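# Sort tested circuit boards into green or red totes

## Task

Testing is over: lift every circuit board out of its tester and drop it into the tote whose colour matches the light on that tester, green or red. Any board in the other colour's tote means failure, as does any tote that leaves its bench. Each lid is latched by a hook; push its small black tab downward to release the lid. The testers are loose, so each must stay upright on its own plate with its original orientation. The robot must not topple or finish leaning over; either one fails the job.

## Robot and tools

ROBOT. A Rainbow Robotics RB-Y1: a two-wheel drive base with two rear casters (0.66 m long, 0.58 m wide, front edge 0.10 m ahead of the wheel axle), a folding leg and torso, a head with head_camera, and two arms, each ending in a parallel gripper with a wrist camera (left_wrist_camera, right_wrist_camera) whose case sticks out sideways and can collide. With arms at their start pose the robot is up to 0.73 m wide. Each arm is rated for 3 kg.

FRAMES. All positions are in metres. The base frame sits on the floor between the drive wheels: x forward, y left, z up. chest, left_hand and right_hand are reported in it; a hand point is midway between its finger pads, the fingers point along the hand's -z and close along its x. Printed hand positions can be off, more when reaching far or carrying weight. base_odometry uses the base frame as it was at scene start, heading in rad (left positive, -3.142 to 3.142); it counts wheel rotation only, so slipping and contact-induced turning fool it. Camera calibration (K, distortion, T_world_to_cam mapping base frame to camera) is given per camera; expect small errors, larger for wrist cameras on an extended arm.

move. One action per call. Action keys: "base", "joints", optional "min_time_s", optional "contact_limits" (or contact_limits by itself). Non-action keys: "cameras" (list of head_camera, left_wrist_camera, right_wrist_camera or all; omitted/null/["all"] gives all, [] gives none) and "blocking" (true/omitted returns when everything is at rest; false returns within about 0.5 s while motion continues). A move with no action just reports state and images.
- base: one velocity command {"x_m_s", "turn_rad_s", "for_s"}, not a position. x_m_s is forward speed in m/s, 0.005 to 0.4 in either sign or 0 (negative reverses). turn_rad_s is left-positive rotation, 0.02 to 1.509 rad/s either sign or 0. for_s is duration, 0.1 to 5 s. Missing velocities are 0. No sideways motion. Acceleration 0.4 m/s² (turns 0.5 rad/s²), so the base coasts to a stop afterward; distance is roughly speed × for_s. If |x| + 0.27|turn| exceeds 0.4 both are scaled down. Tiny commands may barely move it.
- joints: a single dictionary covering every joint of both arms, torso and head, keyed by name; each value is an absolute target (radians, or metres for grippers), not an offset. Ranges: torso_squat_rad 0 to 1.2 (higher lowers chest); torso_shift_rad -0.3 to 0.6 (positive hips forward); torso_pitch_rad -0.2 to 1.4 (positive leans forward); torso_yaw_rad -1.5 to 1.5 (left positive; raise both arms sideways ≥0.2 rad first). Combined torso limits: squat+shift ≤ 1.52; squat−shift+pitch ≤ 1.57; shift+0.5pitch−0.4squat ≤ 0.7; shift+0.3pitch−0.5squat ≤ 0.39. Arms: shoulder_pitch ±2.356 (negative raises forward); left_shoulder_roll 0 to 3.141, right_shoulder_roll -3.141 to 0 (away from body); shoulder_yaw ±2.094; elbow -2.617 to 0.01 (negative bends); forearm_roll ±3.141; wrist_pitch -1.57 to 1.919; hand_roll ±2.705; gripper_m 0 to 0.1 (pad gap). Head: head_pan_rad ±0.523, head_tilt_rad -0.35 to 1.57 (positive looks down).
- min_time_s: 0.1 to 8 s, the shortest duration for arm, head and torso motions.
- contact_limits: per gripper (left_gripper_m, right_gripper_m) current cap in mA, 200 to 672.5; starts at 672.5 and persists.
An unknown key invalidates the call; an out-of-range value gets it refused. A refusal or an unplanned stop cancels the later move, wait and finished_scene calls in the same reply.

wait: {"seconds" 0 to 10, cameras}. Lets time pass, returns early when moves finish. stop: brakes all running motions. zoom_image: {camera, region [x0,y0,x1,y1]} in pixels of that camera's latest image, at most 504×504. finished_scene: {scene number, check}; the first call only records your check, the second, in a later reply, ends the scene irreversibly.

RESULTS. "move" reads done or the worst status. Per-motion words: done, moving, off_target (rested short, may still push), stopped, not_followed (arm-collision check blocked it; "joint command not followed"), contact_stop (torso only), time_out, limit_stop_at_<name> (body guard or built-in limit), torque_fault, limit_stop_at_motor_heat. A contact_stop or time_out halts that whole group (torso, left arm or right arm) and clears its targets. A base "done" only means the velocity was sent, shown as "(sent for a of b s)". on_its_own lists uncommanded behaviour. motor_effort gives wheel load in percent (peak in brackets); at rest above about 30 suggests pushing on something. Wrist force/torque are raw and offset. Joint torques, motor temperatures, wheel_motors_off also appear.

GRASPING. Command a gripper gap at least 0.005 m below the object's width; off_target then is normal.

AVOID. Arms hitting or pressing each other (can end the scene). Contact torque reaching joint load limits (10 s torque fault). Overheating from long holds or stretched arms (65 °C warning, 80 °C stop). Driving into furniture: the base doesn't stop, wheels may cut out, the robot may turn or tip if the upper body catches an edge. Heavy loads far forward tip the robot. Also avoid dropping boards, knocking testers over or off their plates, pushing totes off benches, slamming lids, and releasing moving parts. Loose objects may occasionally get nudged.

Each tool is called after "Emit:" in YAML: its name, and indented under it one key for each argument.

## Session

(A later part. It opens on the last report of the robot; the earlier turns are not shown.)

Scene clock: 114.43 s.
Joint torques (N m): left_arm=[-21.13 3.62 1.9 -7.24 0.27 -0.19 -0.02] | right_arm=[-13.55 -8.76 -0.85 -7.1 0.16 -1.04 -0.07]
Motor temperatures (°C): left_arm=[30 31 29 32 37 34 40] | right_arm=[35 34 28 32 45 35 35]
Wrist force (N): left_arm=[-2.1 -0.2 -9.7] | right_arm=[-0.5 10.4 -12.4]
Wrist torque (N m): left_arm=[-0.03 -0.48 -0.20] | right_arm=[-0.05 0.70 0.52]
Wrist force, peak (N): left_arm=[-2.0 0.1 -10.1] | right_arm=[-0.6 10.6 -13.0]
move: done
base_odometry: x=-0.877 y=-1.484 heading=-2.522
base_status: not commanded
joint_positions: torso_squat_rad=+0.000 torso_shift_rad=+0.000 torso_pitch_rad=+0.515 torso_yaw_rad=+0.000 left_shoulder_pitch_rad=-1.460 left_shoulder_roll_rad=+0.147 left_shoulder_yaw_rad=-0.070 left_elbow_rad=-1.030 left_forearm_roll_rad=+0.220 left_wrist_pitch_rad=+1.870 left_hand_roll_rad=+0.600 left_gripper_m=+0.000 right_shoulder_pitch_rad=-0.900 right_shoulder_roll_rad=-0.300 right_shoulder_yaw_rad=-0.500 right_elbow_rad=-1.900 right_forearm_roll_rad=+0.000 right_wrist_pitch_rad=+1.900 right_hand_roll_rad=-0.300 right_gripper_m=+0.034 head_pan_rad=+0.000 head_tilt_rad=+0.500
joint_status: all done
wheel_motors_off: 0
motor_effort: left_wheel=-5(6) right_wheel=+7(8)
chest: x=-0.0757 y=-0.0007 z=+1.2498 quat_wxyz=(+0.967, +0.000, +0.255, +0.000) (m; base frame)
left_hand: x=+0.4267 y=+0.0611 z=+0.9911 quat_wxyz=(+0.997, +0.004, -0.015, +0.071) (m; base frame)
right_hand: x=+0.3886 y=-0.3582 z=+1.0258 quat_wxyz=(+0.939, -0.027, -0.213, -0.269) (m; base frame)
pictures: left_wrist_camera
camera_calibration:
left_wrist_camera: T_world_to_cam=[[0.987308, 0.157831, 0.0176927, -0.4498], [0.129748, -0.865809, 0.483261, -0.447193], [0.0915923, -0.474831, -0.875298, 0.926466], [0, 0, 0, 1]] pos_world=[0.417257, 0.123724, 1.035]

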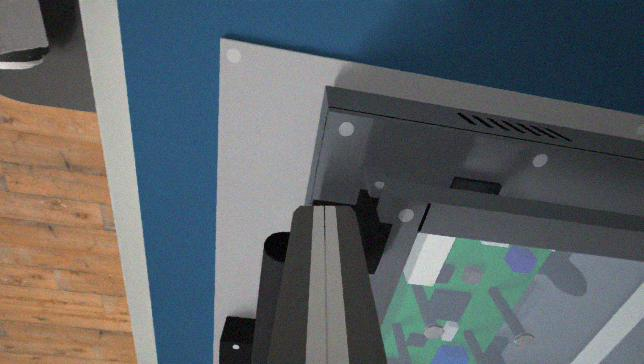

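Emit:
move:
  joints: {"torso_pitch_rad": 0.53, "left_shoulder_roll_rad": 0.14}
  min_time_s: 1
  cameras: ["left_wrist_camera"]

Emit:
zoom_image:
  camera: "left_wrist_camera"
  region: [180, 80, 440, 280]

Scene clock: 123.17 s.
Joint torques (N m): left_arm=[-18.34 1.25 1.7 -6.33 0.2 -0.16 -0.01] | right_arm=[-12.9 -8.77 -1 -7.12 0.13 -0.93 -0.14]
Motor temperatures (°C): left_arm=[30 31 29 32 37 34 40] | right_arm=[35 34 28 32 45 35 35]
Wrist force (N): left_arm=[-2.8 0.6 -0.5] | right_arm=[-0.6 10.3 -12.4]
Wrist torque (N m): left_arm=[-0.02 -0.49 -0.21] | right_arm=[-0.03 0.69 0.51]
Wrist force, peak (N): left_arm=[-1.9 -0.2 -10.2] | right_arm=[-0.6 10.8 -12.8]
move: done
base_odometry: x=-0.877 y=-1.484 heading=-2.522
base_status: not commanded
joint_positions: torso_squat_rad=+0.000 torso_shift_rad=+0.000 torso_pitch_rad=+0.529 torso_yaw_rad=+0.000 left_shoulder_pitch_rad=-1.461 left_shoulder_roll_rad=+0.141 left_shoulder_yaw_rad=-0.070 left_elbow_rad=-1.030 left_forearm_roll_rad=+0.220 left_wrist_pitch_rad=+1.870 left_hand_roll_rad=+0.600 left_gripper_m=+0.000 right_shoulder_pitch_rad=-0.900 right_shoulder_roll_rad=-0.300 right_shoulder_yaw_rad=-0.500 right_elbow_rad=-1.900 right_forearm_roll_rad=+0.000 right_wrist_pitch_rad=+1.900 right_hand_roll_rad=-0.300 right_gripper_m=+0.034 head_pan_rad=+0.000 head_tilt_rad=+0.500
joint_status: all done
wheel_motors_off: 0
motor_effort: left_wheel=-4(6) right_wheel=+7(9)
chest: x=-0.0718 y=-0.0007 z=+1.2476 quat_wxyz=(+0.965, +0.000, +0.262, +0.000) (m; base frame)
left_hand: x=+0.4254 y=+0.0575 z=+0.9814 quat_wxyz=(+0.998, +0.003, -0.007, +0.069) (m; base frame)
right_hand: x=+0.3891 y=-0.3582 z=+1.0167 quat_wxyz=(+0.940, -0.029, -0.206, -0.269) (m; base frame)
pictures: left_wrist_camera
camera_calibration:
left_wrist_camera: T_world_to_cam=[[0.988243, 0.152884, 0.00122399, -0.431768], [0.133163, -0.864647, 0.48441, -0.448062], [0.0751169, -0.478552, -0.87484, 0.923185], [0, 0, 0, 1]] pos_world=[0.417011, 0.120387, 1.02521]

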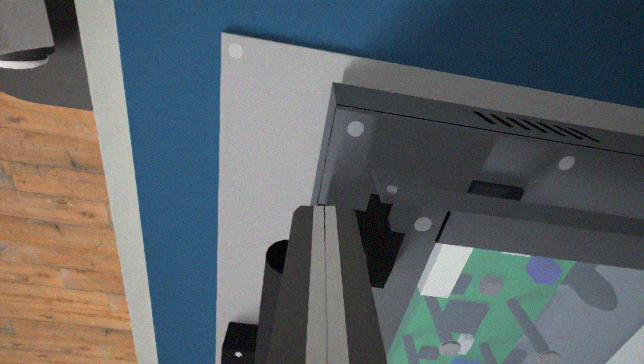

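Scaled by 1.938 from the camera's 644x364 image, which has a finer 920x520 frame.

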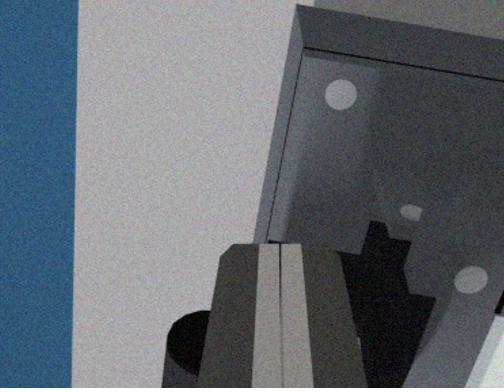

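Emit:
move:
  joints: {"torso_pitch_rad": 0.542}
  min_time_s: 1
  cameras: []

Emit:
move:
  joints: {"torso_pitch_rad": 0.552}
  min_time_s: 1
  cameras: ["head_camera","left_wrist_camera"]

Scene clock: 129.10 s.
Joint torques (N m): left_arm=[-7.71 0.71 0.9 -0.92 0.61 -5.32 0.02] | right_arm=[-12.48 -8.95 -0.92 -7.17 0.2 -0.86 -0.05]
Motor temperatures (°C): left_arm=[30 31 29 32 37 34 40] | right_arm=[35 34 28 32 45 35 35]
Wrist force (N): left_arm=[-21.2 15.6 41.6] | right_arm=[-0.3 10.7 -12.2]
Wrist torque (N m): left_arm=[-0.20 -0.41 -0.43] | right_arm=[-0.09 0.74 0.51]
Wrist force, peak (N): left_arm=[-21.8 15.6 41.8] | right_arm=[-0.4 10.9 -12.7]
move: done
base_odometry: x=-0.877 y=-1.484 heading=-2.522
base_status: not commanded
joint_positions: torso_squat_rad=+0.000 torso_shift_rad=-0.001 torso_pitch_rad=+0.539 torso_yaw_rad=+0.000 left_shoulder_pitch_rad=-1.463 left_shoulder_roll_rad=+0.141 left_shoulder_yaw_rad=-0.070 left_elbow_rad=-1.032 left_forearm_roll_rad=+0.220 left_wrist_pitch_rad=+1.871 left_hand_roll_rad=+0.600 left_gripper_m=+0.000 right_shoulder_pitch_rad=-0.900 right_shoulder_roll_rad=-0.300 right_shoulder_yaw_rad=-0.500 right_elbow_rad=-1.900 right_forearm_roll_rad=+0.000 right_wrist_pitch_rad=+1.900 right_hand_roll_rad=-0.300 right_gripper_m=+0.034 head_pan_rad=+0.000 head_tilt_rad=+0.500
joint_status: all done
wheel_motors_off: 0
motor_effort: left_wheel=-5(6) right_wheel=+7(8)
chest: x=-0.0699 y=-0.0007 z=+1.2460 quat_wxyz=(+0.964, +0.000, +0.266, +0.000) (m; base frame)
left_hand: x=+0.4254 y=+0.0572 z=+0.9765 quat_wxyz=(+0.998, +0.003, -0.003, +0.069) (m; base frame)
right_hand: x=+0.3889 y=-0.3580 z=+1.0106 quat_wxyz=(+0.941, -0.030, -0.202, -0.269) (m; base frame)
pictures: none
No camera images: "cameras" was empty.

Scene clock: 130.37 s.
Joint torques (N m): left_arm=[3.22 -1.07 -0.45 4.72 -0.18 -11.28 0.12] | right_arm=[-12.77 -8.75 -0.88 -7.22 0.23 -0.84 -0.11]
Motor temperatures (°C): left_arm=[30 31 29 32 37 34 40] | right_arm=[35 34 28 32 45 35 35]
Wrist force (N): left_arm=[-43.6 28.4 83.9] | right_arm=[-0.6 11.0 -12.6]
Wrist torque (N m): left_arm=[-0.39 -0.16 -0.66] | right_arm=[-0.14 0.69 0.50]
Wrist force, peak (N): left_arm=[-43.5 28.5 85.2] | right_arm=[-0.6 11.0 -12.6]
move: done
base_odometry: x=-0.877 y=-1.484 heading=-2.522
base_status: not commanded
joint_positions: torso_squat_rad=+0.001 torso_shift_rad=-0.002 torso_pitch_rad=+0.547 torso_yaw_rad=+0.000 left_shoulder_pitch_rad=-1.466 left_shoulder_roll_rad=+0.141 left_shoulder_yaw_rad=-0.069 left_elbow_rad=-1.033 left_forearm_roll_rad=+0.220 left_wrist_pitch_rad=+1.873 left_hand_roll_rad=+0.600 left_gripper_m=+0.000 right_shoulder_pitch_rad=-0.900 right_shoulder_roll_rad=-0.300 right_shoulder_yaw_rad=-0.500 right_elbow_rad=-1.900 right_forearm_roll_rad=+0.000 right_wrist_pitch_rad=+1.900 right_hand_roll_rad=-0.300 right_gripper_m=+0.034 head_pan_rad=+0.000 head_tilt_rad=+0.500
joint_status: all done
wheel_motors_off: 0
motor_effort: left_wheel=+1(6) right_wheel=+5(8)
chest: x=-0.0685 y=-0.0006 z=+1.2448 quat_wxyz=(+0.963, +0.000, +0.270, +0.000) (m; base frame)
left_hand: x=+0.4254 y=+0.0571 z=+0.9731 quat_wxyz=(+0.998, +0.003, +0.000, +0.068) (m; base frame)
right_hand: x=+0.3885 y=-0.3578 z=+1.0058 quat_wxyz=(+0.942, -0.031, -0.198, -0.269) (m; base frame)
pictures: head_camera, left_wrist_camera
camera_calibration:
head_camera: T_world_to_cam=[[0.0351519, -0.998738, 0.0358706, -0.0545974], [-0.844692, -0.0488739, -0.533017, 0.853237], [0.534097, -0.011563, -0.845344, 1.09698], [0, 0, 0, 1]] pos_world=[0.136746, -0.000143115, 1.38408]
left_wrist_camera: T_world_to_cam=[[0.988345, 0.151816, -0.0112447, -0.419489], [0.138271, -0.864358, 0.483494, -0.445703], [0.0636826, -0.479414, -0.875275, 0.92104], [0, 0, 0, 1]] pos_world=[0.417573, 0.119997, 1.01694]

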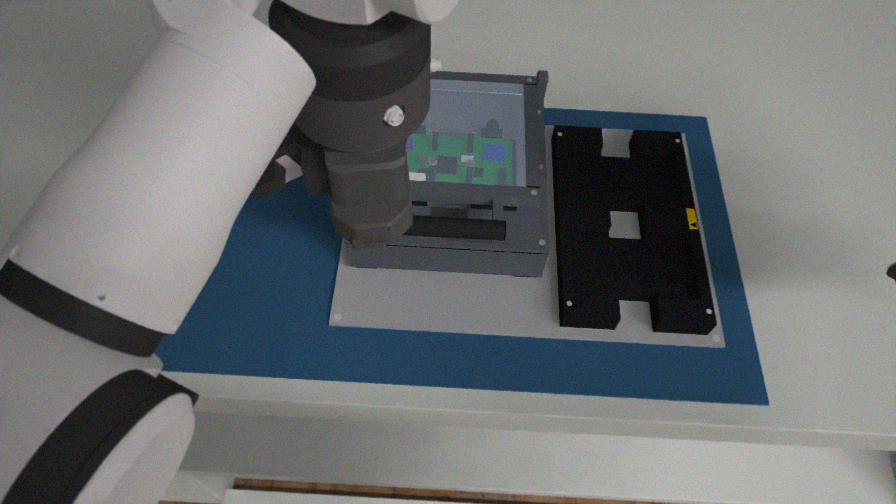

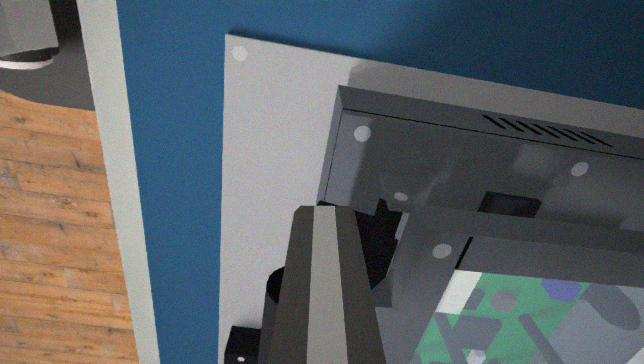

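Emit:
move:
  joints: {"torso_pitch_rad": 0.45}
  cameras: ["head_camera","left_wrist_camera"]

Emit:
zoom_image:
  camera: "head_camera"
  region: [320, 160, 600, 380]

Scene clock: 134.73 s.
Joint torques (N m): left_arm=[-20.24 2.56 0.7 -6.63 0.11 -0.58 0.16] | right_arm=[-13.98 -9.13 -0.56 -7.09 0.04 -1.14 -0.1]
Motor temperatures (°C): left_arm=[30 31 29 32 37 34 40] | right_arm=[35 34 28 32 45 35 35]
Wrist force (N): left_arm=[-2.5 0.0 -9.6] | right_arm=[-0.8 10.2 -12.2]
Wrist torque (N m): left_arm=[-0.06 -0.49 -0.20] | right_arm=[-0.03 0.67 0.51]
Wrist force, peak (N): left_arm=[-43.7 28.2 84.6] | right_arm=[-0.3 10.5 -13.2]
move: done
base_odometry: x=-0.877 y=-1.484 heading=-2.522
base_status: not commanded
joint_positions: torso_squat_rad=+0.000 torso_shift_rad=+0.000 torso_pitch_rad=+0.450 torso_yaw_rad=+0.000 left_shoulder_pitch_rad=-1.460 left_shoulder_roll_rad=+0.140 left_shoulder_yaw_rad=-0.070 left_elbow_rad=-1.030 left_forearm_roll_rad=+0.220 left_wrist_pitch_rad=+1.870 left_hand_roll_rad=+0.600 left_gripper_m=+0.000 right_shoulder_pitch_rad=-0.900 right_shoulder_roll_rad=-0.300 right_shoulder_yaw_rad=-0.500 right_elbow_rad=-1.900 right_forearm_roll_rad=+0.000 right_wrist_pitch_rad=+1.900 right_hand_roll_rad=-0.300 right_gripper_m=+0.034 head_pan_rad=+0.000 head_tilt_rad=+0.500
joint_status: all done
wheel_motors_off: 0
motor_effort: left_wheel=-6(7) right_wheel=+6(9)
chest: x=-0.0936 y=-0.0007 z=+1.2592 quat_wxyz=(+0.975, +0.000, +0.223, +0.000) (m; base frame)
left_hand: x=+0.4232 y=+0.0576 z=+1.0333 quat_wxyz=(+0.997, +0.000, -0.046, +0.069) (m; base frame)
right_hand: x=+0.3843 y=-0.3582 z=+1.0658 quat_wxyz=(+0.931, -0.018, -0.244, -0.270) (m; base frame)
pictures: head_camera, left_wrist_camera
camera_calibration:
head_camera: T_world_to_cam=[[0.031019, -0.998749, 0.0392172, -0.0589101], [-0.788923, -0.0485556, -0.61257, 0.94513], [0.613708, -0.0119381, -0.789443, 1.05959], [0, 0, 0, 1]] pos_world=[0.0971835, -0.000295526, 1.41775]
left_wrist_camera: T_world_to_cam=[[0.985033, 0.153025, 0.0793327, -0.508963], [0.0945288, -0.864456, 0.493741, -0.466168], [0.144135, -0.478852, -0.865983, 0.930407], [0, 0, 0, 1]] pos_world=[0.411308, 0.120429, 1.07626]

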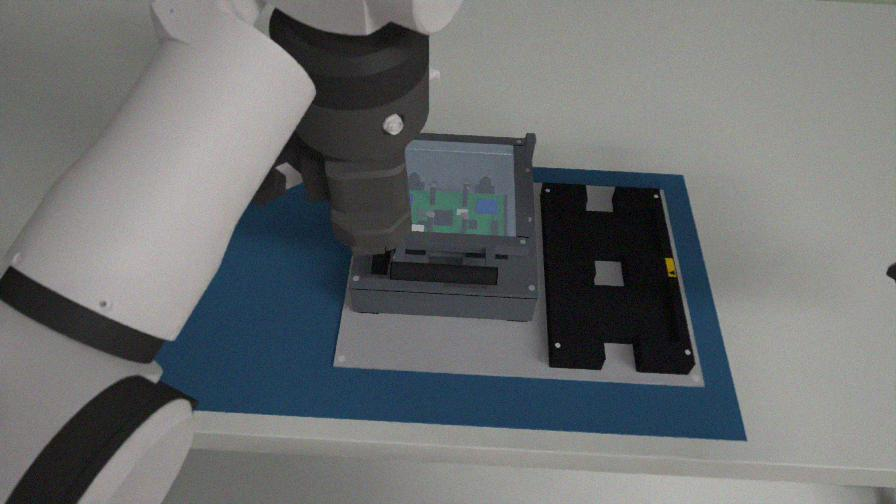

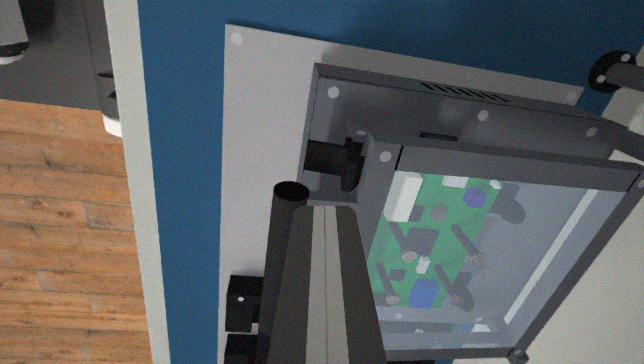

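Scaled by 1.800 from the camera's 896x504 image, which has a finer 1280x720 frame.

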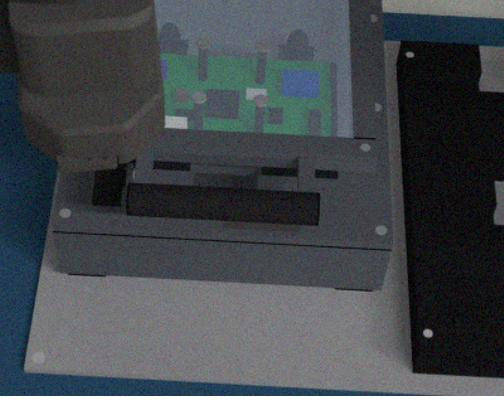

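Emit:
move:
  joints: {"torso_pitch_rad": 0.3}
  cameras: []

Emit:
move:
  joints: {"left_shoulder_pitch_rad": -0.9, "left_shoulder_roll_rad": 0.3, "left_shoulder_yaw_rad": 0.5, "left_elbow_rad": -1.9, "left_forearm_roll_rad": 0, "left_wrist_pitch_rad": 1.9, "left_hand_roll_rad": 0.3}
  base: {"x_m_s": 0.03, "for_s": 0.4}
  cameras: []

Emit:
move:
  joints: {"right_shoulder_pitch_rad": -1.46, "right_shoulder_roll_rad": -0.057, "right_shoulder_yaw_rad": 0.07, "right_elbow_rad": -1.03, "right_forearm_roll_rad": -0.22, "right_wrist_pitch_rad": 1.87, "right_hand_roll_rad": -0.6}
  cameras: []

Emit:
move:
  joints: {"torso_pitch_rad": 0.47}
  cameras: ["right_wrist_camera","head_camera"]

Scene clock: 148.00 s.
Joint torques (N m): left_arm=[-21.92 3.88 0.9 -6.73 -0.03 -0.71 0.17] | right_arm=[-16.17 -9.1 -0.25 -6.57 -0.1 -1.35 -0.09]
Motor temperatures (°C): left_arm=[30 31 29 32 37 34 40] | right_arm=[35 34 28 32 45 35 35]
Wrist force (N): left_arm=[-3.4 0.2 -9.4] | right_arm=[-1.2 9.7 -11.8]
Wrist torque (N m): left_arm=[-0.08 -0.55 -0.20] | right_arm=[-0.04 0.68 0.50]
Wrist force, peak (N): left_arm=[-2.7 0.1 -10.0] | right_arm=[-0.8 10.7 -12.7]
move: done
base_odometry: x=-0.877 y=-1.484 heading=-2.522
base_status: not commanded
joint_positions: torso_squat_rad=+0.000 torso_shift_rad=+0.000 torso_pitch_rad=+0.300 torso_yaw_rad=+0.000 left_shoulder_pitch_rad=-1.460 left_shoulder_roll_rad=+0.140 left_shoulder_yaw_rad=-0.070 left_elbow_rad=-1.030 left_forearm_roll_rad=+0.220 left_wrist_pitch_rad=+1.870 left_hand_roll_rad=+0.600 left_gripper_m=+0.000 right_shoulder_pitch_rad=-0.900 right_shoulder_roll_rad=-0.300 right_shoulder_yaw_rad=-0.500 right_elbow_rad=-1.900 right_forearm_roll_rad=+0.000 right_wrist_pitch_rad=+1.900 right_hand_roll_rad=-0.300 right_gripper_m=+0.034 head_pan_rad=+0.000 head_tilt_rad=+0.500
joint_status: all done
wheel_motors_off: 0
motor_effort: left_wheel=-7(7) right_wheel=+5(7)
chest: x=-0.1368 y=-0.0007 z=+1.2761 quat_wxyz=(+0.989, +0.000, +0.149, +0.000) (m; base frame)
left_hand: x=+0.4079 y=+0.0575 z=+1.1299 quat_wxyz=(+0.990, -0.005, -0.120, +0.069) (m; base frame)
right_hand: x=+0.3646 y=-0.3582 z=+1.1563 quat_wxyz=(+0.910, +0.002, -0.313, -0.271) (m; base frame)
pictures: none
No camera images: "cameras" was empty.

Scene clock: 149.70 s.
Joint torques (N m): left_arm=[-16.18 8.47 -1.2 -6.81 0.31 -1 0.1] | right_arm=[-16.08 -8.96 -0.37 -6.39 -0.1 -1.27 -0.04]
Motor temperatures (°C): left_arm=[30 31 29 32 37 34 40] | right_arm=[35 34 28 32 45 35 35]
Wrist force (N): left_arm=[-5.4 1.1 -8.3] | right_arm=[-1.3 10.0 -11.6]
Wrist torque (N m): left_arm=[-0.13 -0.68 -0.18] | right_arm=[-0.06 0.67 0.49]
Wrist force, peak (N): left_arm=[-6.0 2.3 -8.7] | right_arm=[-1.3 10.0 -12.1]
move: done
base_odometry: x=-0.887 y=-1.491 heading=-2.522
base_status: done (sent for 0.4 of 0.4 s)
joint_positions: torso_squat_rad=+0.000 torso_shift_rad=+0.000 torso_pitch_rad=+0.300 torso_yaw_rad=+0.000 left_shoulder_pitch_rad=-0.900 left_shoulder_roll_rad=+0.300 left_shoulder_yaw_rad=+0.500 left_elbow_rad=-1.900 left_forearm_roll_rad=+0.000 left_wrist_pitch_rad=+1.900 left_hand_roll_rad=+0.300 left_gripper_m=+0.000 right_shoulder_pitch_rad=-0.900 right_shoulder_roll_rad=-0.300 right_shoulder_yaw_rad=-0.500 right_elbow_rad=-1.900 right_forearm_roll_rad=+0.000 right_wrist_pitch_rad=+1.900 right_hand_roll_rad=-0.300 right_gripper_m=+0.034 head_pan_rad=+0.000 head_tilt_rad=+0.500
joint_status: all done
wheel_motors_off: 0
motor_effort: left_wheel=+3(15) right_wheel=-2(28)
chest: x=-0.1367 y=-0.0007 z=+1.2761 quat_wxyz=(+0.989, +0.000, +0.149, +0.000) (m; base frame)
left_hand: x=+0.3646 y=+0.3571 z=+1.1566 quat_wxyz=(+0.910, -0.001, -0.313, +0.271) (m; base frame)
right_hand: x=+0.3647 y=-0.3583 z=+1.1562 quat_wxyz=(+0.910, +0.002, -0.313, -0.271) (m; base frame)
pictures: none
No camera images: "cameras" was empty.

Scene clock: 151.63 s.
Joint torques (N m): left_arm=[-16.15 8.51 -0.84 -6.6 0.28 -1.09 0.2] | right_arm=[-21.92 -5.73 -1.94 -6.79 0.22 -0.56 0.03]
Motor temperatures (°C): left_arm=[30 31 29 32 37 34 40] | right_arm=[35 34 28 32 45 35 35]
Wrist force (N): left_arm=[-5.6 0.9 -8.3] | right_arm=[0.8 10.4 -12.8]
Wrist torque (N m): left_arm=[-0.10 -0.69 -0.18] | right_arm=[-0.06 0.78 0.51]
Wrist force, peak (N): left_arm=[-5.5 1.4 -8.6] | right_arm=[-0.1 12.1 -12.6]
move: done
base_odometry: x=-0.887 y=-1.491 heading=-2.522
base_status: not commanded
joint_positions: torso_squat_rad=+0.000 torso_shift_rad=+0.000 torso_pitch_rad=+0.300 torso_yaw_rad=+0.000 left_shoulder_pitch_rad=-0.900 left_shoulder_roll_rad=+0.300 left_shoulder_yaw_rad=+0.500 left_elbow_rad=-1.900 left_forearm_roll_rad=+0.000 left_wrist_pitch_rad=+1.900 left_hand_roll_rad=+0.300 left_gripper_m=+0.000 right_shoulder_pitch_rad=-1.461 right_shoulder_roll_rad=-0.057 right_shoulder_yaw_rad=+0.070 right_elbow_rad=-1.030 right_forearm_roll_rad=-0.220 right_wrist_pitch_rad=+1.870 right_hand_roll_rad=-0.600 right_gripper_m=+0.034 head_pan_rad=+0.000 head_tilt_rad=+0.500
joint_status: all done
wheel_motors_off: 0
motor_effort: left_wheel=+2(3) right_wheel=-1(3)
chest: x=-0.1367 y=-0.0008 z=+1.2761 quat_wxyz=(+0.989, +0.000, +0.149, +0.000) (m; base frame)
left_hand: x=+0.3646 y=+0.3570 z=+1.1566 quat_wxyz=(+0.910, -0.001, -0.313, +0.271) (m; base frame)
right_hand: x=+0.3884 y=-0.0146 z=+1.1213 quat_wxyz=(+0.994, +0.025, -0.105, -0.035) (m; base frame)
pictures: none
No camera images: "cameras" was empty.

Scene clock: 153.03 s.
Joint torques (N m): left_arm=[-14.2 8.7 -0.32 -7.33 0.17 -0.78 0.07] | right_arm=[-21.14 -3.82 -1.67 -7.41 0.1 -0.19 0]
Motor temperatures (°C): left_arm=[30 31 29 32 37 34 40] | right_arm=[35 34 28 32 45 35 35]
Wrist force (N): left_arm=[-4.6 0.7 -9.2] | right_arm=[1.8 10.2 -12.9]
Wrist torque (N m): left_arm=[-0.12 -0.61 -0.18] | right_arm=[-0.01 0.83 0.53]
Wrist force, peak (N): left_arm=[-5.0 0.9 -9.2] | right_arm=[1.9 10.6 -13.5]
move: done
base_odometry: x=-0.887 y=-1.491 heading=-2.522
base_status: not commanded
joint_positions: torso_squat_rad=+0.000 torso_shift_rad=+0.000 torso_pitch_rad=+0.470 torso_yaw_rad=+0.000 left_shoulder_pitch_rad=-0.900 left_shoulder_roll_rad=+0.300 left_shoulder_yaw_rad=+0.500 left_elbow_rad=-1.900 left_forearm_roll_rad=+0.000 left_wrist_pitch_rad=+1.900 left_hand_roll_rad=+0.300 left_gripper_m=+0.000 right_shoulder_pitch_rad=-1.461 right_shoulder_roll_rad=-0.057 right_shoulder_yaw_rad=+0.070 right_elbow_rad=-1.030 right_forearm_roll_rad=-0.220 right_wrist_pitch_rad=+1.870 right_hand_roll_rad=-0.600 right_gripper_m=+0.034 head_pan_rad=+0.000 head_tilt_rad=+0.500
joint_status: all done
wheel_motors_off: 0
motor_effort: left_wheel=+1(4) right_wheel=-2(4)
chest: x=-0.0879 y=-0.0008 z=+1.2564 quat_wxyz=(+0.973, +0.000, +0.233, +0.000) (m; base frame)
left_hand: x=+0.3858 y=+0.3571 z=+1.0538 quat_wxyz=(+0.934, +0.022, -0.234, +0.270) (m; base frame)
right_hand: x=+0.4033 y=-0.0146 z=+1.0148 quat_wxyz=(+0.999, +0.022, -0.020, -0.037) (m; base frame)
pictures: head_camera, right_wrist_camera
camera_calibration:
head_camera: T_world_to_cam=[[0.0317768, -0.998755, 0.0384438, -0.0580293], [-0.801145, -0.0484501, -0.596505, 0.926627], [0.597625, -0.0118441, -0.801688, 1.0679], [0, 0, 0, 1]] pos_world=[0.106003, -0.000413625, 1.41109]
right_wrist_camera: T_world_to_cam=[[-0.993859, 0.0960289, -0.0549837, 0.460463], [0.0575497, 0.872961, 0.484383, -0.468835], [0.0945134, 0.478244, -0.873126, 0.926653], [0, 0, 0, 1]] pos_world=[0.397035, -0.0781097, 1.0615]

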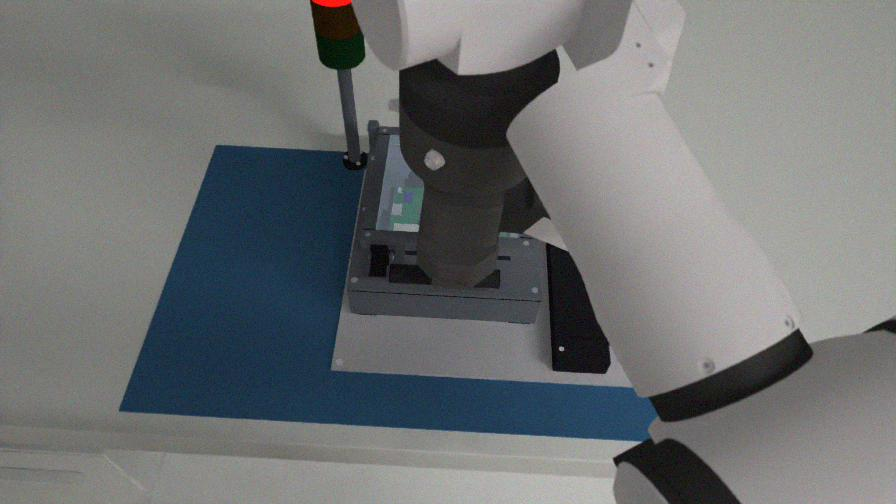

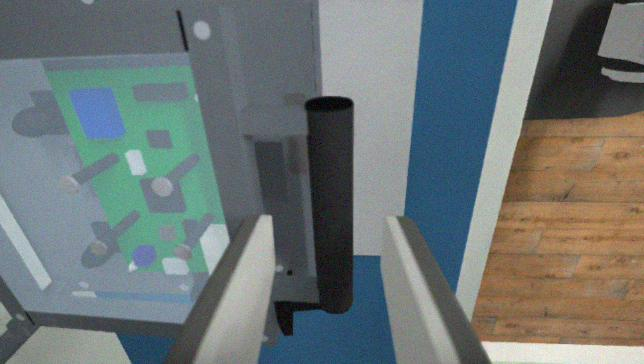

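Emit:
move:
  joints: {"torso_pitch_rad": 0.53}
  min_time_s: 1.2
  cameras: ["right_wrist_camera"]

Emit:
move:
  joints: {"right_gripper_m": 0.008}
  cameras: ["right_wrist_camera"]

Scene clock: 159.03 s.
Joint torques (N m): left_arm=[-13.68 8.56 -0.22 -7.52 0.24 -0.78 0.13] | right_arm=[-20.94 -3.12 -1.51 -7.36 0.14 -0.06 0]
Motor temperatures (°C): left_arm=[30 31 29 32 37 34 40] | right_arm=[35 34 28 32 45 35 35]
Wrist force (N): left_arm=[-4.3 0.4 -9.3] | right_arm=[2.1 10.9 -13.0]
Wrist torque (N m): left_arm=[-0.10 -0.61 -0.18] | right_arm=[-0.09 0.84 0.53]
Wrist force, peak (N): left_arm=[-4.7 0.8 -9.3] | right_arm=[1.5 10.7 -13.4]
move: done
base_odometry: x=-0.887 y=-1.491 heading=-2.522
base_status: not commanded
joint_positions: torso_squat_rad=+0.000 torso_shift_rad=+0.000 torso_pitch_rad=+0.530 torso_yaw_rad=+0.000 left_shoulder_pitch_rad=-0.900 left_shoulder_roll_rad=+0.300 left_shoulder_yaw_rad=+0.500 left_elbow_rad=-1.900 left_forearm_roll_rad=+0.000 left_wrist_pitch_rad=+1.900 left_hand_roll_rad=+0.300 left_gripper_m=+0.000 right_shoulder_pitch_rad=-1.461 right_shoulder_roll_rad=-0.057 right_shoulder_yaw_rad=+0.070 right_elbow_rad=-1.030 right_forearm_roll_rad=-0.220 right_wrist_pitch_rad=+1.870 right_hand_roll_rad=-0.600 right_gripper_m=+0.034 head_pan_rad=+0.000 head_tilt_rad=+0.500
joint_status: all done
wheel_motors_off: 0
motor_effort: left_wheel=+3(3) right_wheel=-1(4)
chest: x=-0.0717 y=-0.0008 z=+1.2475 quat_wxyz=(+0.965, +0.000, +0.262, +0.000) (m; base frame)
left_hand: x=+0.3891 y=+0.3571 z=+1.0169 quat_wxyz=(+0.940, +0.030, -0.206, +0.269) (m; base frame)
right_hand: x=+0.4042 y=-0.0146 z=+0.9770 quat_wxyz=(+0.999, +0.021, +0.010, -0.038) (m; base frame)
pictures: right_wrist_camera
camera_calibration:
right_wrist_camera: T_world_to_cam=[[-0.995372, 0.0959875, 0.00460064, 0.401693], [0.0864021, 0.872964, 0.480071, -0.458027], [0.0420646, 0.478247, -0.877217, 0.918704], [0, 0, 0, 1]] pos_world=[0.400763, -0.0780835, 1.02394]

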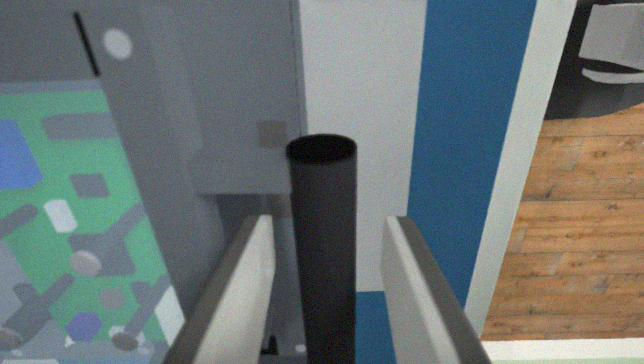

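Scene clock: 159.80 s.
Joint torques (N m): left_arm=[-13.54 8.57 -0.07 -7.43 0.14 -0.87 0.2] | right_arm=[-20.6 -3.06 -1.32 -7.46 0.03 0.16 -0.2]
Motor temperatures (°C): left_arm=[30 31 29 32 37 34 40] | right_arm=[35 34 28 32 45 35 35]
Wrist force (N): left_arm=[-4.4 0.6 -9.1] | right_arm=[4.5 10.8 -14.5]
Wrist torque (N m): left_arm=[-0.11 -0.62 -0.18] | right_arm=[-0.07 0.82 1.09]
Wrist force, peak (N): left_arm=[-4.6 0.7 -9.3] | right_arm=[5.4 11.0 -15.7]
move: off_target
base_odometry: x=-0.887 y=-1.491 heading=-2.522
base_status: not commanded
joint_positions: torso_squat_rad=+0.000 torso_shift_rad=+0.000 torso_pitch_rad=+0.530 torso_yaw_rad=+0.000 left_shoulder_pitch_rad=-0.900 left_shoulder_roll_rad=+0.300 left_shoulder_yaw_rad=+0.500 left_elbow_rad=-1.900 left_forearm_roll_rad=+0.000 left_wrist_pitch_rad=+1.900 left_hand_roll_rad=+0.300 left_gripper_m=+0.000 right_shoulder_pitch_rad=-1.461 right_shoulder_roll_rad=-0.057 right_shoulder_yaw_rad=+0.070 right_elbow_rad=-1.030 right_forearm_roll_rad=-0.220 right_wrist_pitch_rad=+1.870 right_hand_roll_rad=-0.600 right_gripper_m=+0.014 head_pan_rad=+0.000 head_tilt_rad=+0.500
joint_status: right_gripper_m off_target (ended at +0.014, target +0.008)
wheel_motors_off: 0
motor_effort: left_wheel=+2(3) right_wheel=-3(4)
chest: x=-0.0717 y=-0.0008 z=+1.2475 quat_wxyz=(+0.965, +0.000, +0.262, +0.000) (m; base frame)
left_hand: x=+0.3891 y=+0.3571 z=+1.0169 quat_wxyz=(+0.940, +0.030, -0.206, +0.269) (m; base frame)
right_hand: x=+0.4042 y=-0.0146 z=+0.9770 quat_wxyz=(+0.999, +0.021, +0.010, -0.038) (m; base frame)
pictures: right_wrist_camera
camera_calibration:
right_wrist_camera: T_world_to_cam=[[-0.995378, 0.0959257, 0.00454182, 0.401765], [0.0863181, 0.872953, 0.480107, -0.458036], [0.0420898, 0.47828, -0.877198, 0.918672], [0, 0, 0, 1]] pos_world=[0.400778, -0.0780775, 1.02394]

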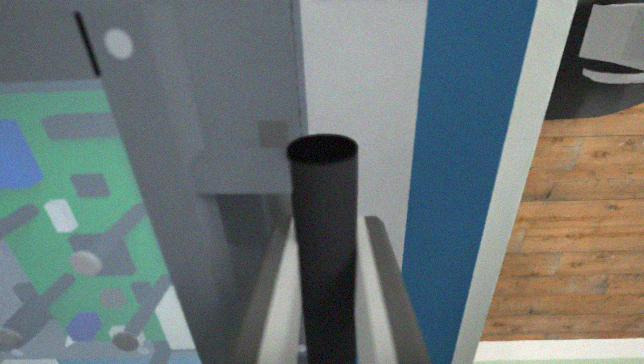

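Emit:
move:
  base: {"x_m_s": 0.02, "for_s": 1.05}
  joints: {"torso_pitch_rad": 0.41}
  min_time_s: 1.5
  cameras: []

Emit:
move:
  base: {"x_m_s": 0.03, "for_s": 1.2}
  joints: {"torso_pitch_rad": 0.35}
  min_time_s: 1.3
  cameras: ["head_camera"]

Emit:
move:
  base: {"x_m_s": 0.03, "for_s": 1.3}
  joints: {"torso_pitch_rad": 0.31}
  min_time_s: 1.3
  cameras: []

Emit:
move:
  base: {"x_m_s": 0.03, "for_s": 1.1}
  joints: {"torso_pitch_rad": 0.272}
  min_time_s: 1.2
  cameras: ["head_camera"]

Emit:
move:
  base: {"x_m_s": 0.03, "for_s": 1.1}
  joints: {"torso_pitch_rad": 0.262}
  cameras: []

Emit:
move:
  base: {"x_m_s": 0.03, "for_s": 1.0}
  joints: {"torso_pitch_rad": 0.26}
  cameras: ["head_camera","right_wrist_camera"]

Scene clock: 174.03 s.
Joint torques (N m): left_arm=[-14.9 8.57 -0.48 -7.07 0.21 -0.97 0.08] | right_arm=[-26.74 -6.24 -1.67 -9.98 0.82 -0.19 -0.19]
Motor temperatures (°C): left_arm=[30 31 29 32 37 34 40] | right_arm=[35 33 28 32 45 35 35]
Wrist force (N): left_arm=[-5.0 0.7 -8.9] | right_arm=[3.0 11.8 -19.6]
Wrist torque (N m): left_arm=[-0.13 -0.65 -0.19] | right_arm=[0.14 1.30 1.02]
Wrist force, peak (N): left_arm=[-4.4 0.3 -9.4] | right_arm=[8.0 13.2 -26.5]
move: done
base_odometry: x=-0.904 y=-1.504 heading=-2.521
base_status: done (sent for 1.07 of 1.07 s)
joint_positions: torso_squat_rad=+0.000 torso_shift_rad=+0.000 torso_pitch_rad=+0.410 torso_yaw_rad=+0.000 left_shoulder_pitch_rad=-0.900 left_shoulder_roll_rad=+0.300 left_shoulder_yaw_rad=+0.500 left_elbow_rad=-1.900 left_forearm_roll_rad=+0.000 left_wrist_pitch_rad=+1.900 left_hand_roll_rad=+0.300 left_gripper_m=+0.000 right_shoulder_pitch_rad=-1.459 right_shoulder_roll_rad=-0.056 right_shoulder_yaw_rad=+0.070 right_elbow_rad=-1.030 right_forearm_roll_rad=-0.220 right_wrist_pitch_rad=+1.870 right_hand_roll_rad=-0.600 right_gripper_m=+0.014 head_pan_rad=+0.000 head_tilt_rad=+0.500
joint_status: all done
wheel_motors_off: 0
motor_effort: left_wheel=+3(18) right_wheel=-3(10)
chest: x=-0.1046 y=-0.0008 z=+1.2643 quat_wxyz=(+0.979, +0.000, +0.204, +0.000) (m; base frame)
left_hand: x=+0.3805 y=+0.3571 z=+1.0904 quat_wxyz=(+0.926, +0.014, -0.262, +0.270) (m; base frame)
right_hand: x=+0.3997 y=-0.0147 z=+1.0517 quat_wxyz=(+0.998, +0.023, -0.049, -0.037) (m; base frame)
pictures: none
No camera images: "cameras" was empty.

Scene clock: 175.67 s.
Joint torques (N m): left_arm=[-15.29 8.67 -0.66 -6.85 0.23 -1.05 0.13] | right_arm=[-23.08 -7.29 -2.16 -8.01 1.73 -5.4 -0.2]
Motor temperatures (°C): left_arm=[30 31 29 32 37 34 40] | right_arm=[35 33 28 32 45 35 35]
Wrist force (N): left_arm=[-5.3 0.9 -8.7] | right_arm=[-16.0 3.3 2.1]
Wrist torque (N m): left_arm=[-0.10 -0.69 -0.19] | right_arm=[-0.07 1.62 1.01]
Wrist force, peak (N): left_arm=[-5.4 1.0 -9.0] | right_arm=[2.5 12.4 -23.2]
move: done
base_odometry: x=-0.933 y=-1.525 heading=-2.521
base_status: done (sent for 1.2 of 1.2 s)
joint_positions: torso_squat_rad=+0.000 torso_shift_rad=+0.000 torso_pitch_rad=+0.349 torso_yaw_rad=+0.000 left_shoulder_pitch_rad=-0.900 left_shoulder_roll_rad=+0.300 left_shoulder_yaw_rad=+0.500 left_elbow_rad=-1.900 left_forearm_roll_rad=+0.000 left_wrist_pitch_rad=+1.900 left_hand_roll_rad=+0.300 left_gripper_m=+0.000 right_shoulder_pitch_rad=-1.460 right_shoulder_roll_rad=-0.056 right_shoulder_yaw_rad=+0.070 right_elbow_rad=-1.030 right_forearm_roll_rad=-0.220 right_wrist_pitch_rad=+1.871 right_hand_roll_rad=-0.600 right_gripper_m=+0.014 head_pan_rad=+0.000 head_tilt_rad=+0.500
joint_status: all done
wheel_motors_off: 0
motor_effort: left_wheel=+3(22) right_wheel=+0(14)
chest: x=-0.1225 y=-0.0008 z=+1.2713 quat_wxyz=(+0.985, +0.000, +0.174, +0.000) (m; base frame)
left_hand: x=+0.3723 y=+0.3570 z=+1.1273 quat_wxyz=(+0.918, +0.005, -0.290, +0.271) (m; base frame)
right_hand: x=+0.3937 y=-0.0146 z=+1.0904 quat_wxyz=(+0.996, +0.024, -0.080, -0.036) (m; base frame)
pictures: head_camera
camera_calibration:
head_camera: T_world_to_cam=[[0.0267345, -0.998761, 0.0419702, -0.0626523], [-0.723462, -0.048305, -0.688673, 1.03449], [0.689847, -0.0119525, -0.723857, 1.01283], [0, 0, 0, 1]] pos_world=[0.0513951, -0.000497838, 1.4482]

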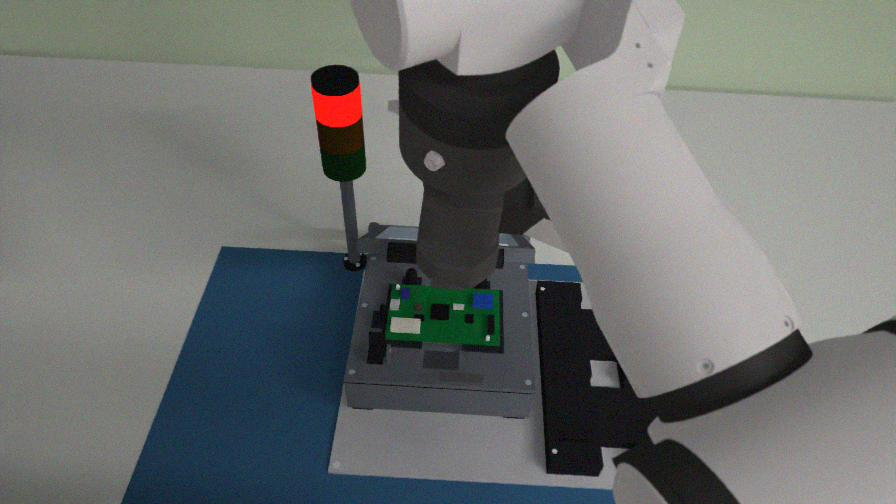

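Scene clock: 177.57 s.
Joint torques (N m): left_arm=[-15.54 8.76 -0.88 -6.68 0.28 -1.09 0.12] | right_arm=[-19.65 -4.79 -1.98 -6.11 0.77 -4.76 -0.2]
Motor temperatures (°C): left_arm=[30 31 29 32 37 34 40] | right_arm=[35 33 28 32 45 35 35]
Wrist force (N): left_arm=[-5.6 1.3 -8.6] | right_arm=[-12.5 2.0 8.3]
Wrist torque (N m): left_arm=[-0.14 -0.69 -0.20] | right_arm=[-0.20 1.39 0.99]
Wrist force, peak (N): left_arm=[-5.3 1.2 -8.9] | right_arm=[-22.1 1.8 15.6]
move: done
base_odometry: x=-0.965 y=-1.547 heading=-2.521
base_status: done (sent for 1.3 of 1.3 s)
joint_positions: torso_squat_rad=+0.000 torso_shift_rad=-0.001 torso_pitch_rad=+0.309 torso_yaw_rad=+0.000 left_shoulder_pitch_rad=-0.900 left_shoulder_roll_rad=+0.300 left_shoulder_yaw_rad=+0.500 left_elbow_rad=-1.900 left_forearm_roll_rad=+0.000 left_wrist_pitch_rad=+1.900 left_hand_roll_rad=+0.300 left_gripper_m=+0.000 right_shoulder_pitch_rad=-1.461 right_shoulder_roll_rad=-0.057 right_shoulder_yaw_rad=+0.070 right_elbow_rad=-1.030 right_forearm_roll_rad=-0.220 right_wrist_pitch_rad=+1.871 right_hand_roll_rad=-0.600 right_gripper_m=+0.014 head_pan_rad=+0.000 head_tilt_rad=+0.500
joint_status: all done
wheel_motors_off: 0
motor_effort: left_wheel=+3(24) right_wheel=+1(21)
chest: x=-0.1343 y=-0.0009 z=+1.2753 quat_wxyz=(+0.988, +0.001, +0.154, +0.000) (m; base frame)
left_hand: x=+0.3659 y=+0.3569 z=+1.1514 quat_wxyz=(+0.912, +0.000, -0.309, +0.271) (m; base frame)
right_hand: x=+0.3892 y=-0.0149 z=+1.1160 quat_wxyz=(+0.994, +0.025, -0.101, -0.035) (m; base frame)
pictures: none
No camera images: "cameras" was empty.

Scene clock: 179.10 s.
Joint torques (N m): left_arm=[-16.03 8.55 -0.85 -6.66 0.28 -1.12 0.14] | right_arm=[-18.92 -2.84 -1.99 -5.31 0.01 -4.36 -0.18]
Motor temperatures (°C): left_arm=[30 31 29 32 37 34 40] | right_arm=[35 33 28 32 45 35 35]
Wrist force (N): left_arm=[-5.7 1.3 -8.3] | right_arm=[-8.1 -0.5 12.6]
Wrist torque (N m): left_arm=[-0.15 -0.70 -0.16] | right_arm=[-0.20 1.36 0.97]
Wrist force, peak (N): left_arm=[-5.5 1.6 -8.7] | right_arm=[-13.0 0.8 18.8]
move: done
base_odometry: x=-0.992 y=-1.566 heading=-2.521
base_status: done (sent for 1.1 of 1.1 s)
joint_positions: torso_squat_rad=+0.000 torso_shift_rad=-0.001 torso_pitch_rad=+0.271 torso_yaw_rad=+0.000 left_shoulder_pitch_rad=-0.900 left_shoulder_roll_rad=+0.300 left_shoulder_yaw_rad=+0.500 left_elbow_rad=-1.900 left_forearm_roll_rad=+0.000 left_wrist_pitch_rad=+1.900 left_hand_roll_rad=+0.300 left_gripper_m=+0.000 right_shoulder_pitch_rad=-1.461 right_shoulder_roll_rad=-0.058 right_shoulder_yaw_rad=+0.070 right_elbow_rad=-1.031 right_forearm_roll_rad=-0.220 right_wrist_pitch_rad=+1.871 right_hand_roll_rad=-0.600 right_gripper_m=+0.014 head_pan_rad=+0.000 head_tilt_rad=+0.500
joint_status: all done
wheel_motors_off: 0
motor_effort: left_wheel=+2(24) right_wheel=+0(22)
chest: x=-0.1456 y=-0.0009 z=+1.2786 quat_wxyz=(+0.991, +0.001, +0.135, +0.000) (m; base frame)
left_hand: x=+0.3590 y=+0.3568 z=+1.1738 quat_wxyz=(+0.906, -0.005, -0.326, +0.271) (m; base frame)
right_hand: x=+0.3838 y=-0.0152 z=+1.1396 quat_wxyz=(+0.992, +0.025, -0.120, -0.035) (m; base frame)
pictures: head_camera
camera_calibration:
head_camera: T_world_to_cam=[[0.0232151, -0.998768, 0.0438502, -0.0653422], [-0.667401, -0.0481399, -0.743141, 1.10067], [0.744337, -0.0120136, -0.667696, 0.970226], [0, 0, 0, 1]] pos_world=[0.0139327, -0.000619449, 1.46864]

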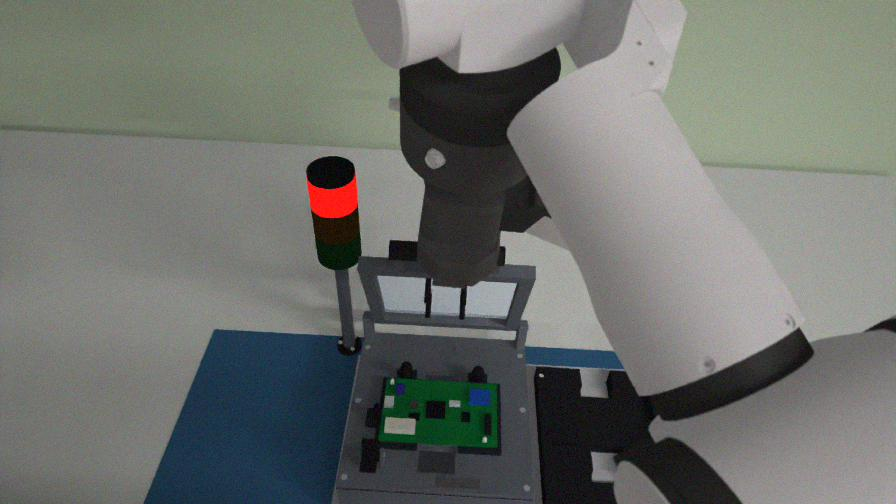

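Scene clock: 180.73 s.
Joint torques (N m): left_arm=[-15.93 8.53 -0.98 -6.47 0.34 -1.14 0.15] | right_arm=[-10.96 0.83 -1.69 -1.14 -1.43 -3.3 -0.19]
Motor temperatures (°C): left_arm=[30 31 29 32 37 34 40] | right_arm=[35 33 28 32 45 35 35]
Wrist force (N): left_arm=[-5.6 1.5 -8.1] | right_arm=[-3.1 -1.5 24.3]
Wrist torque (N m): left_arm=[-0.17 -0.68 -0.17] | right_arm=[-0.23 1.13 0.92]
Wrist force, peak (N): left_arm=[-5.4 1.2 -8.9] | right_arm=[-1.8 -2.3 30.9]
move: done
base_odometry: x=-1.019 y=-1.586 heading=-2.521
base_status: done (sent for 1.1 of 1.1 s)
joint_positions: torso_squat_rad=+0.000 torso_shift_rad=-0.001 torso_pitch_rad=+0.260 torso_yaw_rad=+0.000 left_shoulder_pitch_rad=-0.900 left_shoulder_roll_rad=+0.300 left_shoulder_yaw_rad=+0.500 left_elbow_rad=-1.900 left_forearm_roll_rad=+0.000 left_wrist_pitch_rad=+1.900 left_hand_roll_rad=+0.300 left_gripper_m=+0.000 right_shoulder_pitch_rad=-1.463 right_shoulder_roll_rad=-0.059 right_shoulder_yaw_rad=+0.070 right_elbow_rad=-1.032 right_forearm_roll_rad=-0.220 right_wrist_pitch_rad=+1.871 right_hand_roll_rad=-0.600 right_gripper_m=+0.014 head_pan_rad=+0.000 head_tilt_rad=+0.500
joint_status: all done
wheel_motors_off: 0
motor_effort: left_wheel=+3(22) right_wheel=+1(20)
chest: x=-0.1490 y=-0.0009 z=+1.2795 quat_wxyz=(+0.992, +0.001, +0.130, +0.000) (m; base frame)
left_hand: x=+0.3568 y=+0.3567 z=+1.1801 quat_wxyz=(+0.904, -0.007, -0.331, +0.270) (m; base frame)
right_hand: x=+0.3826 y=-0.0153 z=+1.1475 quat_wxyz=(+0.991, +0.026, -0.127, -0.035) (m; base frame)
pictures: none
No camera images: "cameras" was empty.

Scene clock: 182.27 s.
Joint torques (N m): left_arm=[-16.19 8.73 -1.04 -6.47 0.34 -1.2 0.11] | right_arm=[-4.2 7.28 -0.37 2.25 -4.07 -0.54 -0.24]
Motor temperatures (°C): left_arm=[30 31 29 32 37 34 40] | right_arm=[35 33 28 32 45 35 35]
Wrist force (N): left_arm=[-5.5 1.2 -8.2] | right_arm=[11.0 -4.6 29.4]
Wrist torque (N m): left_arm=[-0.15 -0.67 -0.17] | right_arm=[-0.33 0.52 0.95]
Wrist force, peak (N): left_arm=[-5.4 1.2 -8.8] | right_arm=[11.0 -5.0 42.6]
move: done
base_odometry: x=-1.043 y=-1.603 heading=-2.521
base_status: done (sent for 1 of 1 s)
joint_positions: torso_squat_rad=+0.000 torso_shift_rad=-0.001 torso_pitch_rad=+0.258 torso_yaw_rad=+0.000 left_shoulder_pitch_rad=-0.900 left_shoulder_roll_rad=+0.300 left_shoulder_yaw_rad=+0.500 left_elbow_rad=-1.900 left_forearm_roll_rad=+0.000 left_wrist_pitch_rad=+1.900 left_hand_roll_rad=+0.300 left_gripper_m=+0.000 right_shoulder_pitch_rad=-1.465 right_shoulder_roll_rad=-0.060 right_shoulder_yaw_rad=+0.069 right_elbow_rad=-1.033 right_forearm_roll_rad=-0.219 right_wrist_pitch_rad=+1.870 right_hand_roll_rad=-0.600 right_gripper_m=+0.014 head_pan_rad=+0.000 head_tilt_rad=+0.500
joint_status: all done
wheel_motors_off: 0
motor_effort: left_wheel=-2(23) right_wheel=-1(20)
chest: x=-0.1496 y=-0.0010 z=+1.2797 quat_wxyz=(+0.992, +0.001, +0.129, +0.000) (m; base frame)
left_hand: x=+0.3564 y=+0.3566 z=+1.1815 quat_wxyz=(+0.904, -0.007, -0.332, +0.270) (m; base frame)
right_hand: x=+0.3831 y=-0.0160 z=+1.1501 quat_wxyz=(+0.991, +0.026, -0.130, -0.036) (m; base frame)
pictures: head_camera, right_wrist_camera
camera_calibration:
head_camera: T_world_to_cam=[[0.0224728, -0.998779, 0.043995, -0.0657307], [-0.657764, -0.0479112, -0.751698, 1.11115], [0.752888, -0.0120456, -0.658038, 0.962832], [0, 0, 0, 1]] pos_world=[0.00744905, -0.000815855, 1.47172]
right_wrist_camera: T_world_to_cam=[[-0.957777, 0.0980479, -0.270277, 0.681843], [-0.0475652, 0.873066, 0.485276, -0.49273], [0.28355, 0.477642, -0.831539, 0.927091], [0, 0, 0, 1]] pos_world=[0.36674, -0.0794854, 1.19431]

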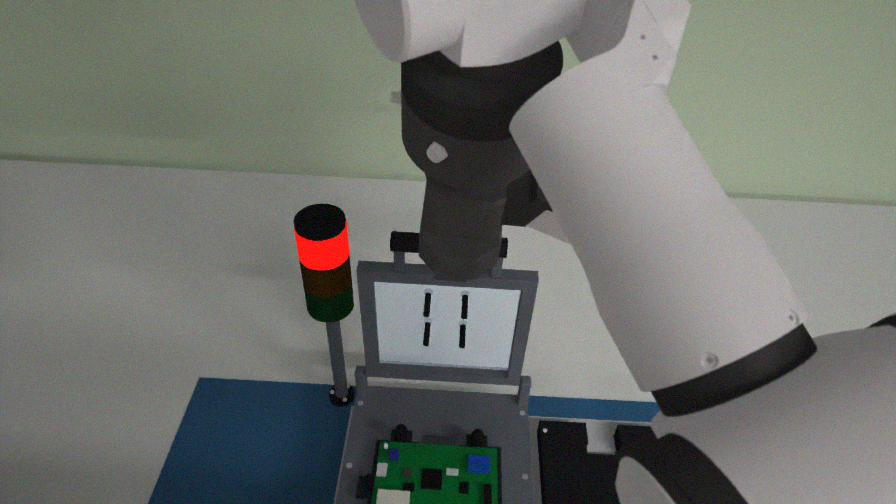

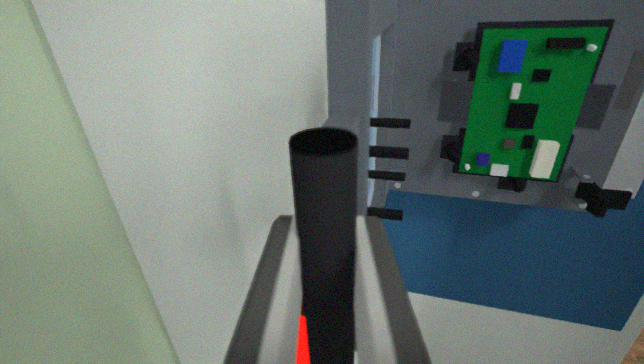

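Emit:
move:
  base: {"x_m_s": 0.02, "for_s": 0.5}
  joints: {"torso_pitch_rad": 0.264}
  cameras: []

Emit:
move:
  joints: {"right_gripper_m": 0.04}
  cameras: ["right_wrist_camera","head_camera"]

Scene clock: 189.03 s.
Joint torques (N m): left_arm=[-15.91 8.62 -0.93 -6.2 0.22 -1.15 0.13] | right_arm=[0.97 10.35 0.09 5.22 -5.06 0.4 -0.21]
Motor temperatures (°C): left_arm=[30 31 29 32 37 34 40] | right_arm=[35 33 28 32 45 35 35]
Wrist force (N): left_arm=[-5.6 1.2 -8.4] | right_arm=[15.8 -6.6 43.8]
Wrist torque (N m): left_arm=[-0.14 -0.68 -0.18] | right_arm=[-0.38 0.45 0.91]
Wrist force, peak (N): left_arm=[-5.8 1.4 -8.6] | right_arm=[15.4 -6.8 53.0]
move: done
base_odometry: x=-1.051 y=-1.609 heading=-2.521
base_status: done (sent for 0.5 of 0.5 s)
joint_positions: torso_squat_rad=+0.000 torso_shift_rad=-0.001 torso_pitch_rad=+0.261 torso_yaw_rad=+0.000 left_shoulder_pitch_rad=-0.900 left_shoulder_roll_rad=+0.300 left_shoulder_yaw_rad=+0.500 left_elbow_rad=-1.900 left_forearm_roll_rad=+0.000 left_wrist_pitch_rad=+1.900 left_hand_roll_rad=+0.300 left_gripper_m=+0.000 right_shoulder_pitch_rad=-1.466 right_shoulder_roll_rad=-0.061 right_shoulder_yaw_rad=+0.069 right_elbow_rad=-1.033 right_forearm_roll_rad=-0.219 right_wrist_pitch_rad=+1.870 right_hand_roll_rad=-0.600 right_gripper_m=+0.014 head_pan_rad=+0.000 head_tilt_rad=+0.500
joint_status: all done
wheel_motors_off: 0
motor_effort: left_wheel=-3(15) right_wheel=-3(14)
chest: x=-0.1486 y=-0.0010 z=+1.2794 quat_wxyz=(+0.991, +0.001, +0.130, +0.000) (m; base frame)
left_hand: x=+0.3570 y=+0.3566 z=+1.1794 quat_wxyz=(+0.904, -0.006, -0.330, +0.270) (m; base frame)
right_hand: x=+0.3842 y=-0.0161 z=+1.1490 quat_wxyz=(+0.991, +0.026, -0.129, -0.036) (m; base frame)
pictures: none
No camera images: "cameras" was empty.

Scene clock: 189.93 s.
Joint torques (N m): left_arm=[-16.3 8.56 -1.03 -6.34 0.24 -1.19 0.18] | right_arm=[-21.06 -3.12 -1.07 -6.74 -0.18 -0.33 -0.22]
Motor temperatures (°C): left_arm=[30 31 29 32 37 34 40] | right_arm=[35 33 28 32 45 35 35]
Wrist force (N): left_arm=[-5.6 1.4 -8.1] | right_arm=[0.6 10.7 -12.6]
Wrist torque (N m): left_arm=[-0.16 -0.69 -0.19] | right_arm=[-0.09 0.78 0.51]
Wrist force, peak (N): left_arm=[-6.2 1.5 -9.2] | right_arm=[17.0 -6.5 40.1]
move: done
base_odometry: x=-1.051 y=-1.609 heading=-2.521
base_status: not commanded
joint_positions: torso_squat_rad=+0.000 torso_shift_rad=+0.000 torso_pitch_rad=+0.264 torso_yaw_rad=+0.000 left_shoulder_pitch_rad=-0.900 left_shoulder_roll_rad=+0.300 left_shoulder_yaw_rad=+0.500 left_elbow_rad=-1.900 left_forearm_roll_rad=+0.000 left_wrist_pitch_rad=+1.900 left_hand_roll_rad=+0.300 left_gripper_m=+0.000 right_shoulder_pitch_rad=-1.461 right_shoulder_roll_rad=-0.058 right_shoulder_yaw_rad=+0.070 right_elbow_rad=-1.030 right_forearm_roll_rad=-0.220 right_wrist_pitch_rad=+1.870 right_hand_roll_rad=-0.600 right_gripper_m=+0.040 head_pan_rad=+0.000 head_tilt_rad=+0.500
joint_status: all done
wheel_motors_off: 0
motor_effort: left_wheel=+1(10) right_wheel=-4(5)
chest: x=-0.1474 y=-0.0008 z=+1.2792 quat_wxyz=(+0.991, +0.000, +0.131, +0.000) (m; base frame)
left_hand: x=+0.3579 y=+0.3570 z=+1.1780 quat_wxyz=(+0.905, -0.006, -0.329, +0.271) (m; base frame)
right_hand: x=+0.3831 y=-0.0151 z=+1.1436 quat_wxyz=(+0.991, +0.026, -0.123, -0.035) (m; base frame)
pictures: head_camera, right_wrist_camera
camera_calibration:
head_camera: T_world_to_cam=[[0.0230134, -0.998761, 0.04413, -0.0656044], [-0.662125, -0.0482996, -0.747836, 1.1067], [0.74904, -0.0120094, -0.662415, 0.96588], [0, 0, 0, 1]] pos_world=[0.0108003, -0.000470249, 1.47034]
right_wrist_camera: T_world_to_cam=[[-0.96132, 0.0968884, -0.257832, 0.667096], [-0.0423258, 0.873006, 0.48587, -0.493026], [0.272164, 0.477989, -0.835137, 0.929678], [0, 0, 0, 1]] pos_world=[0.3674, -0.0785954, 1.18795]

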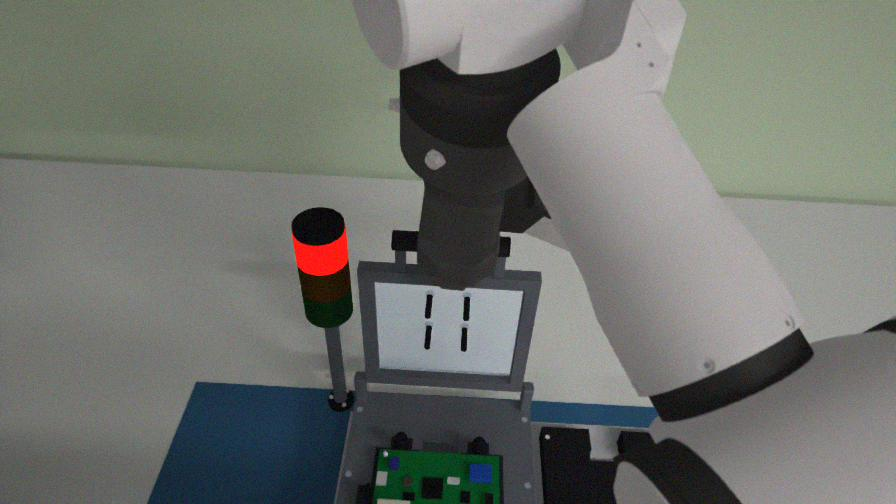

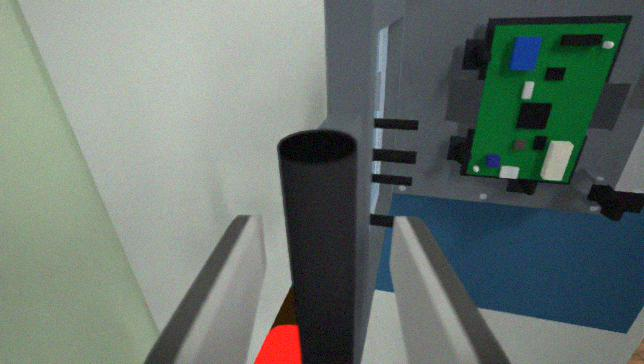

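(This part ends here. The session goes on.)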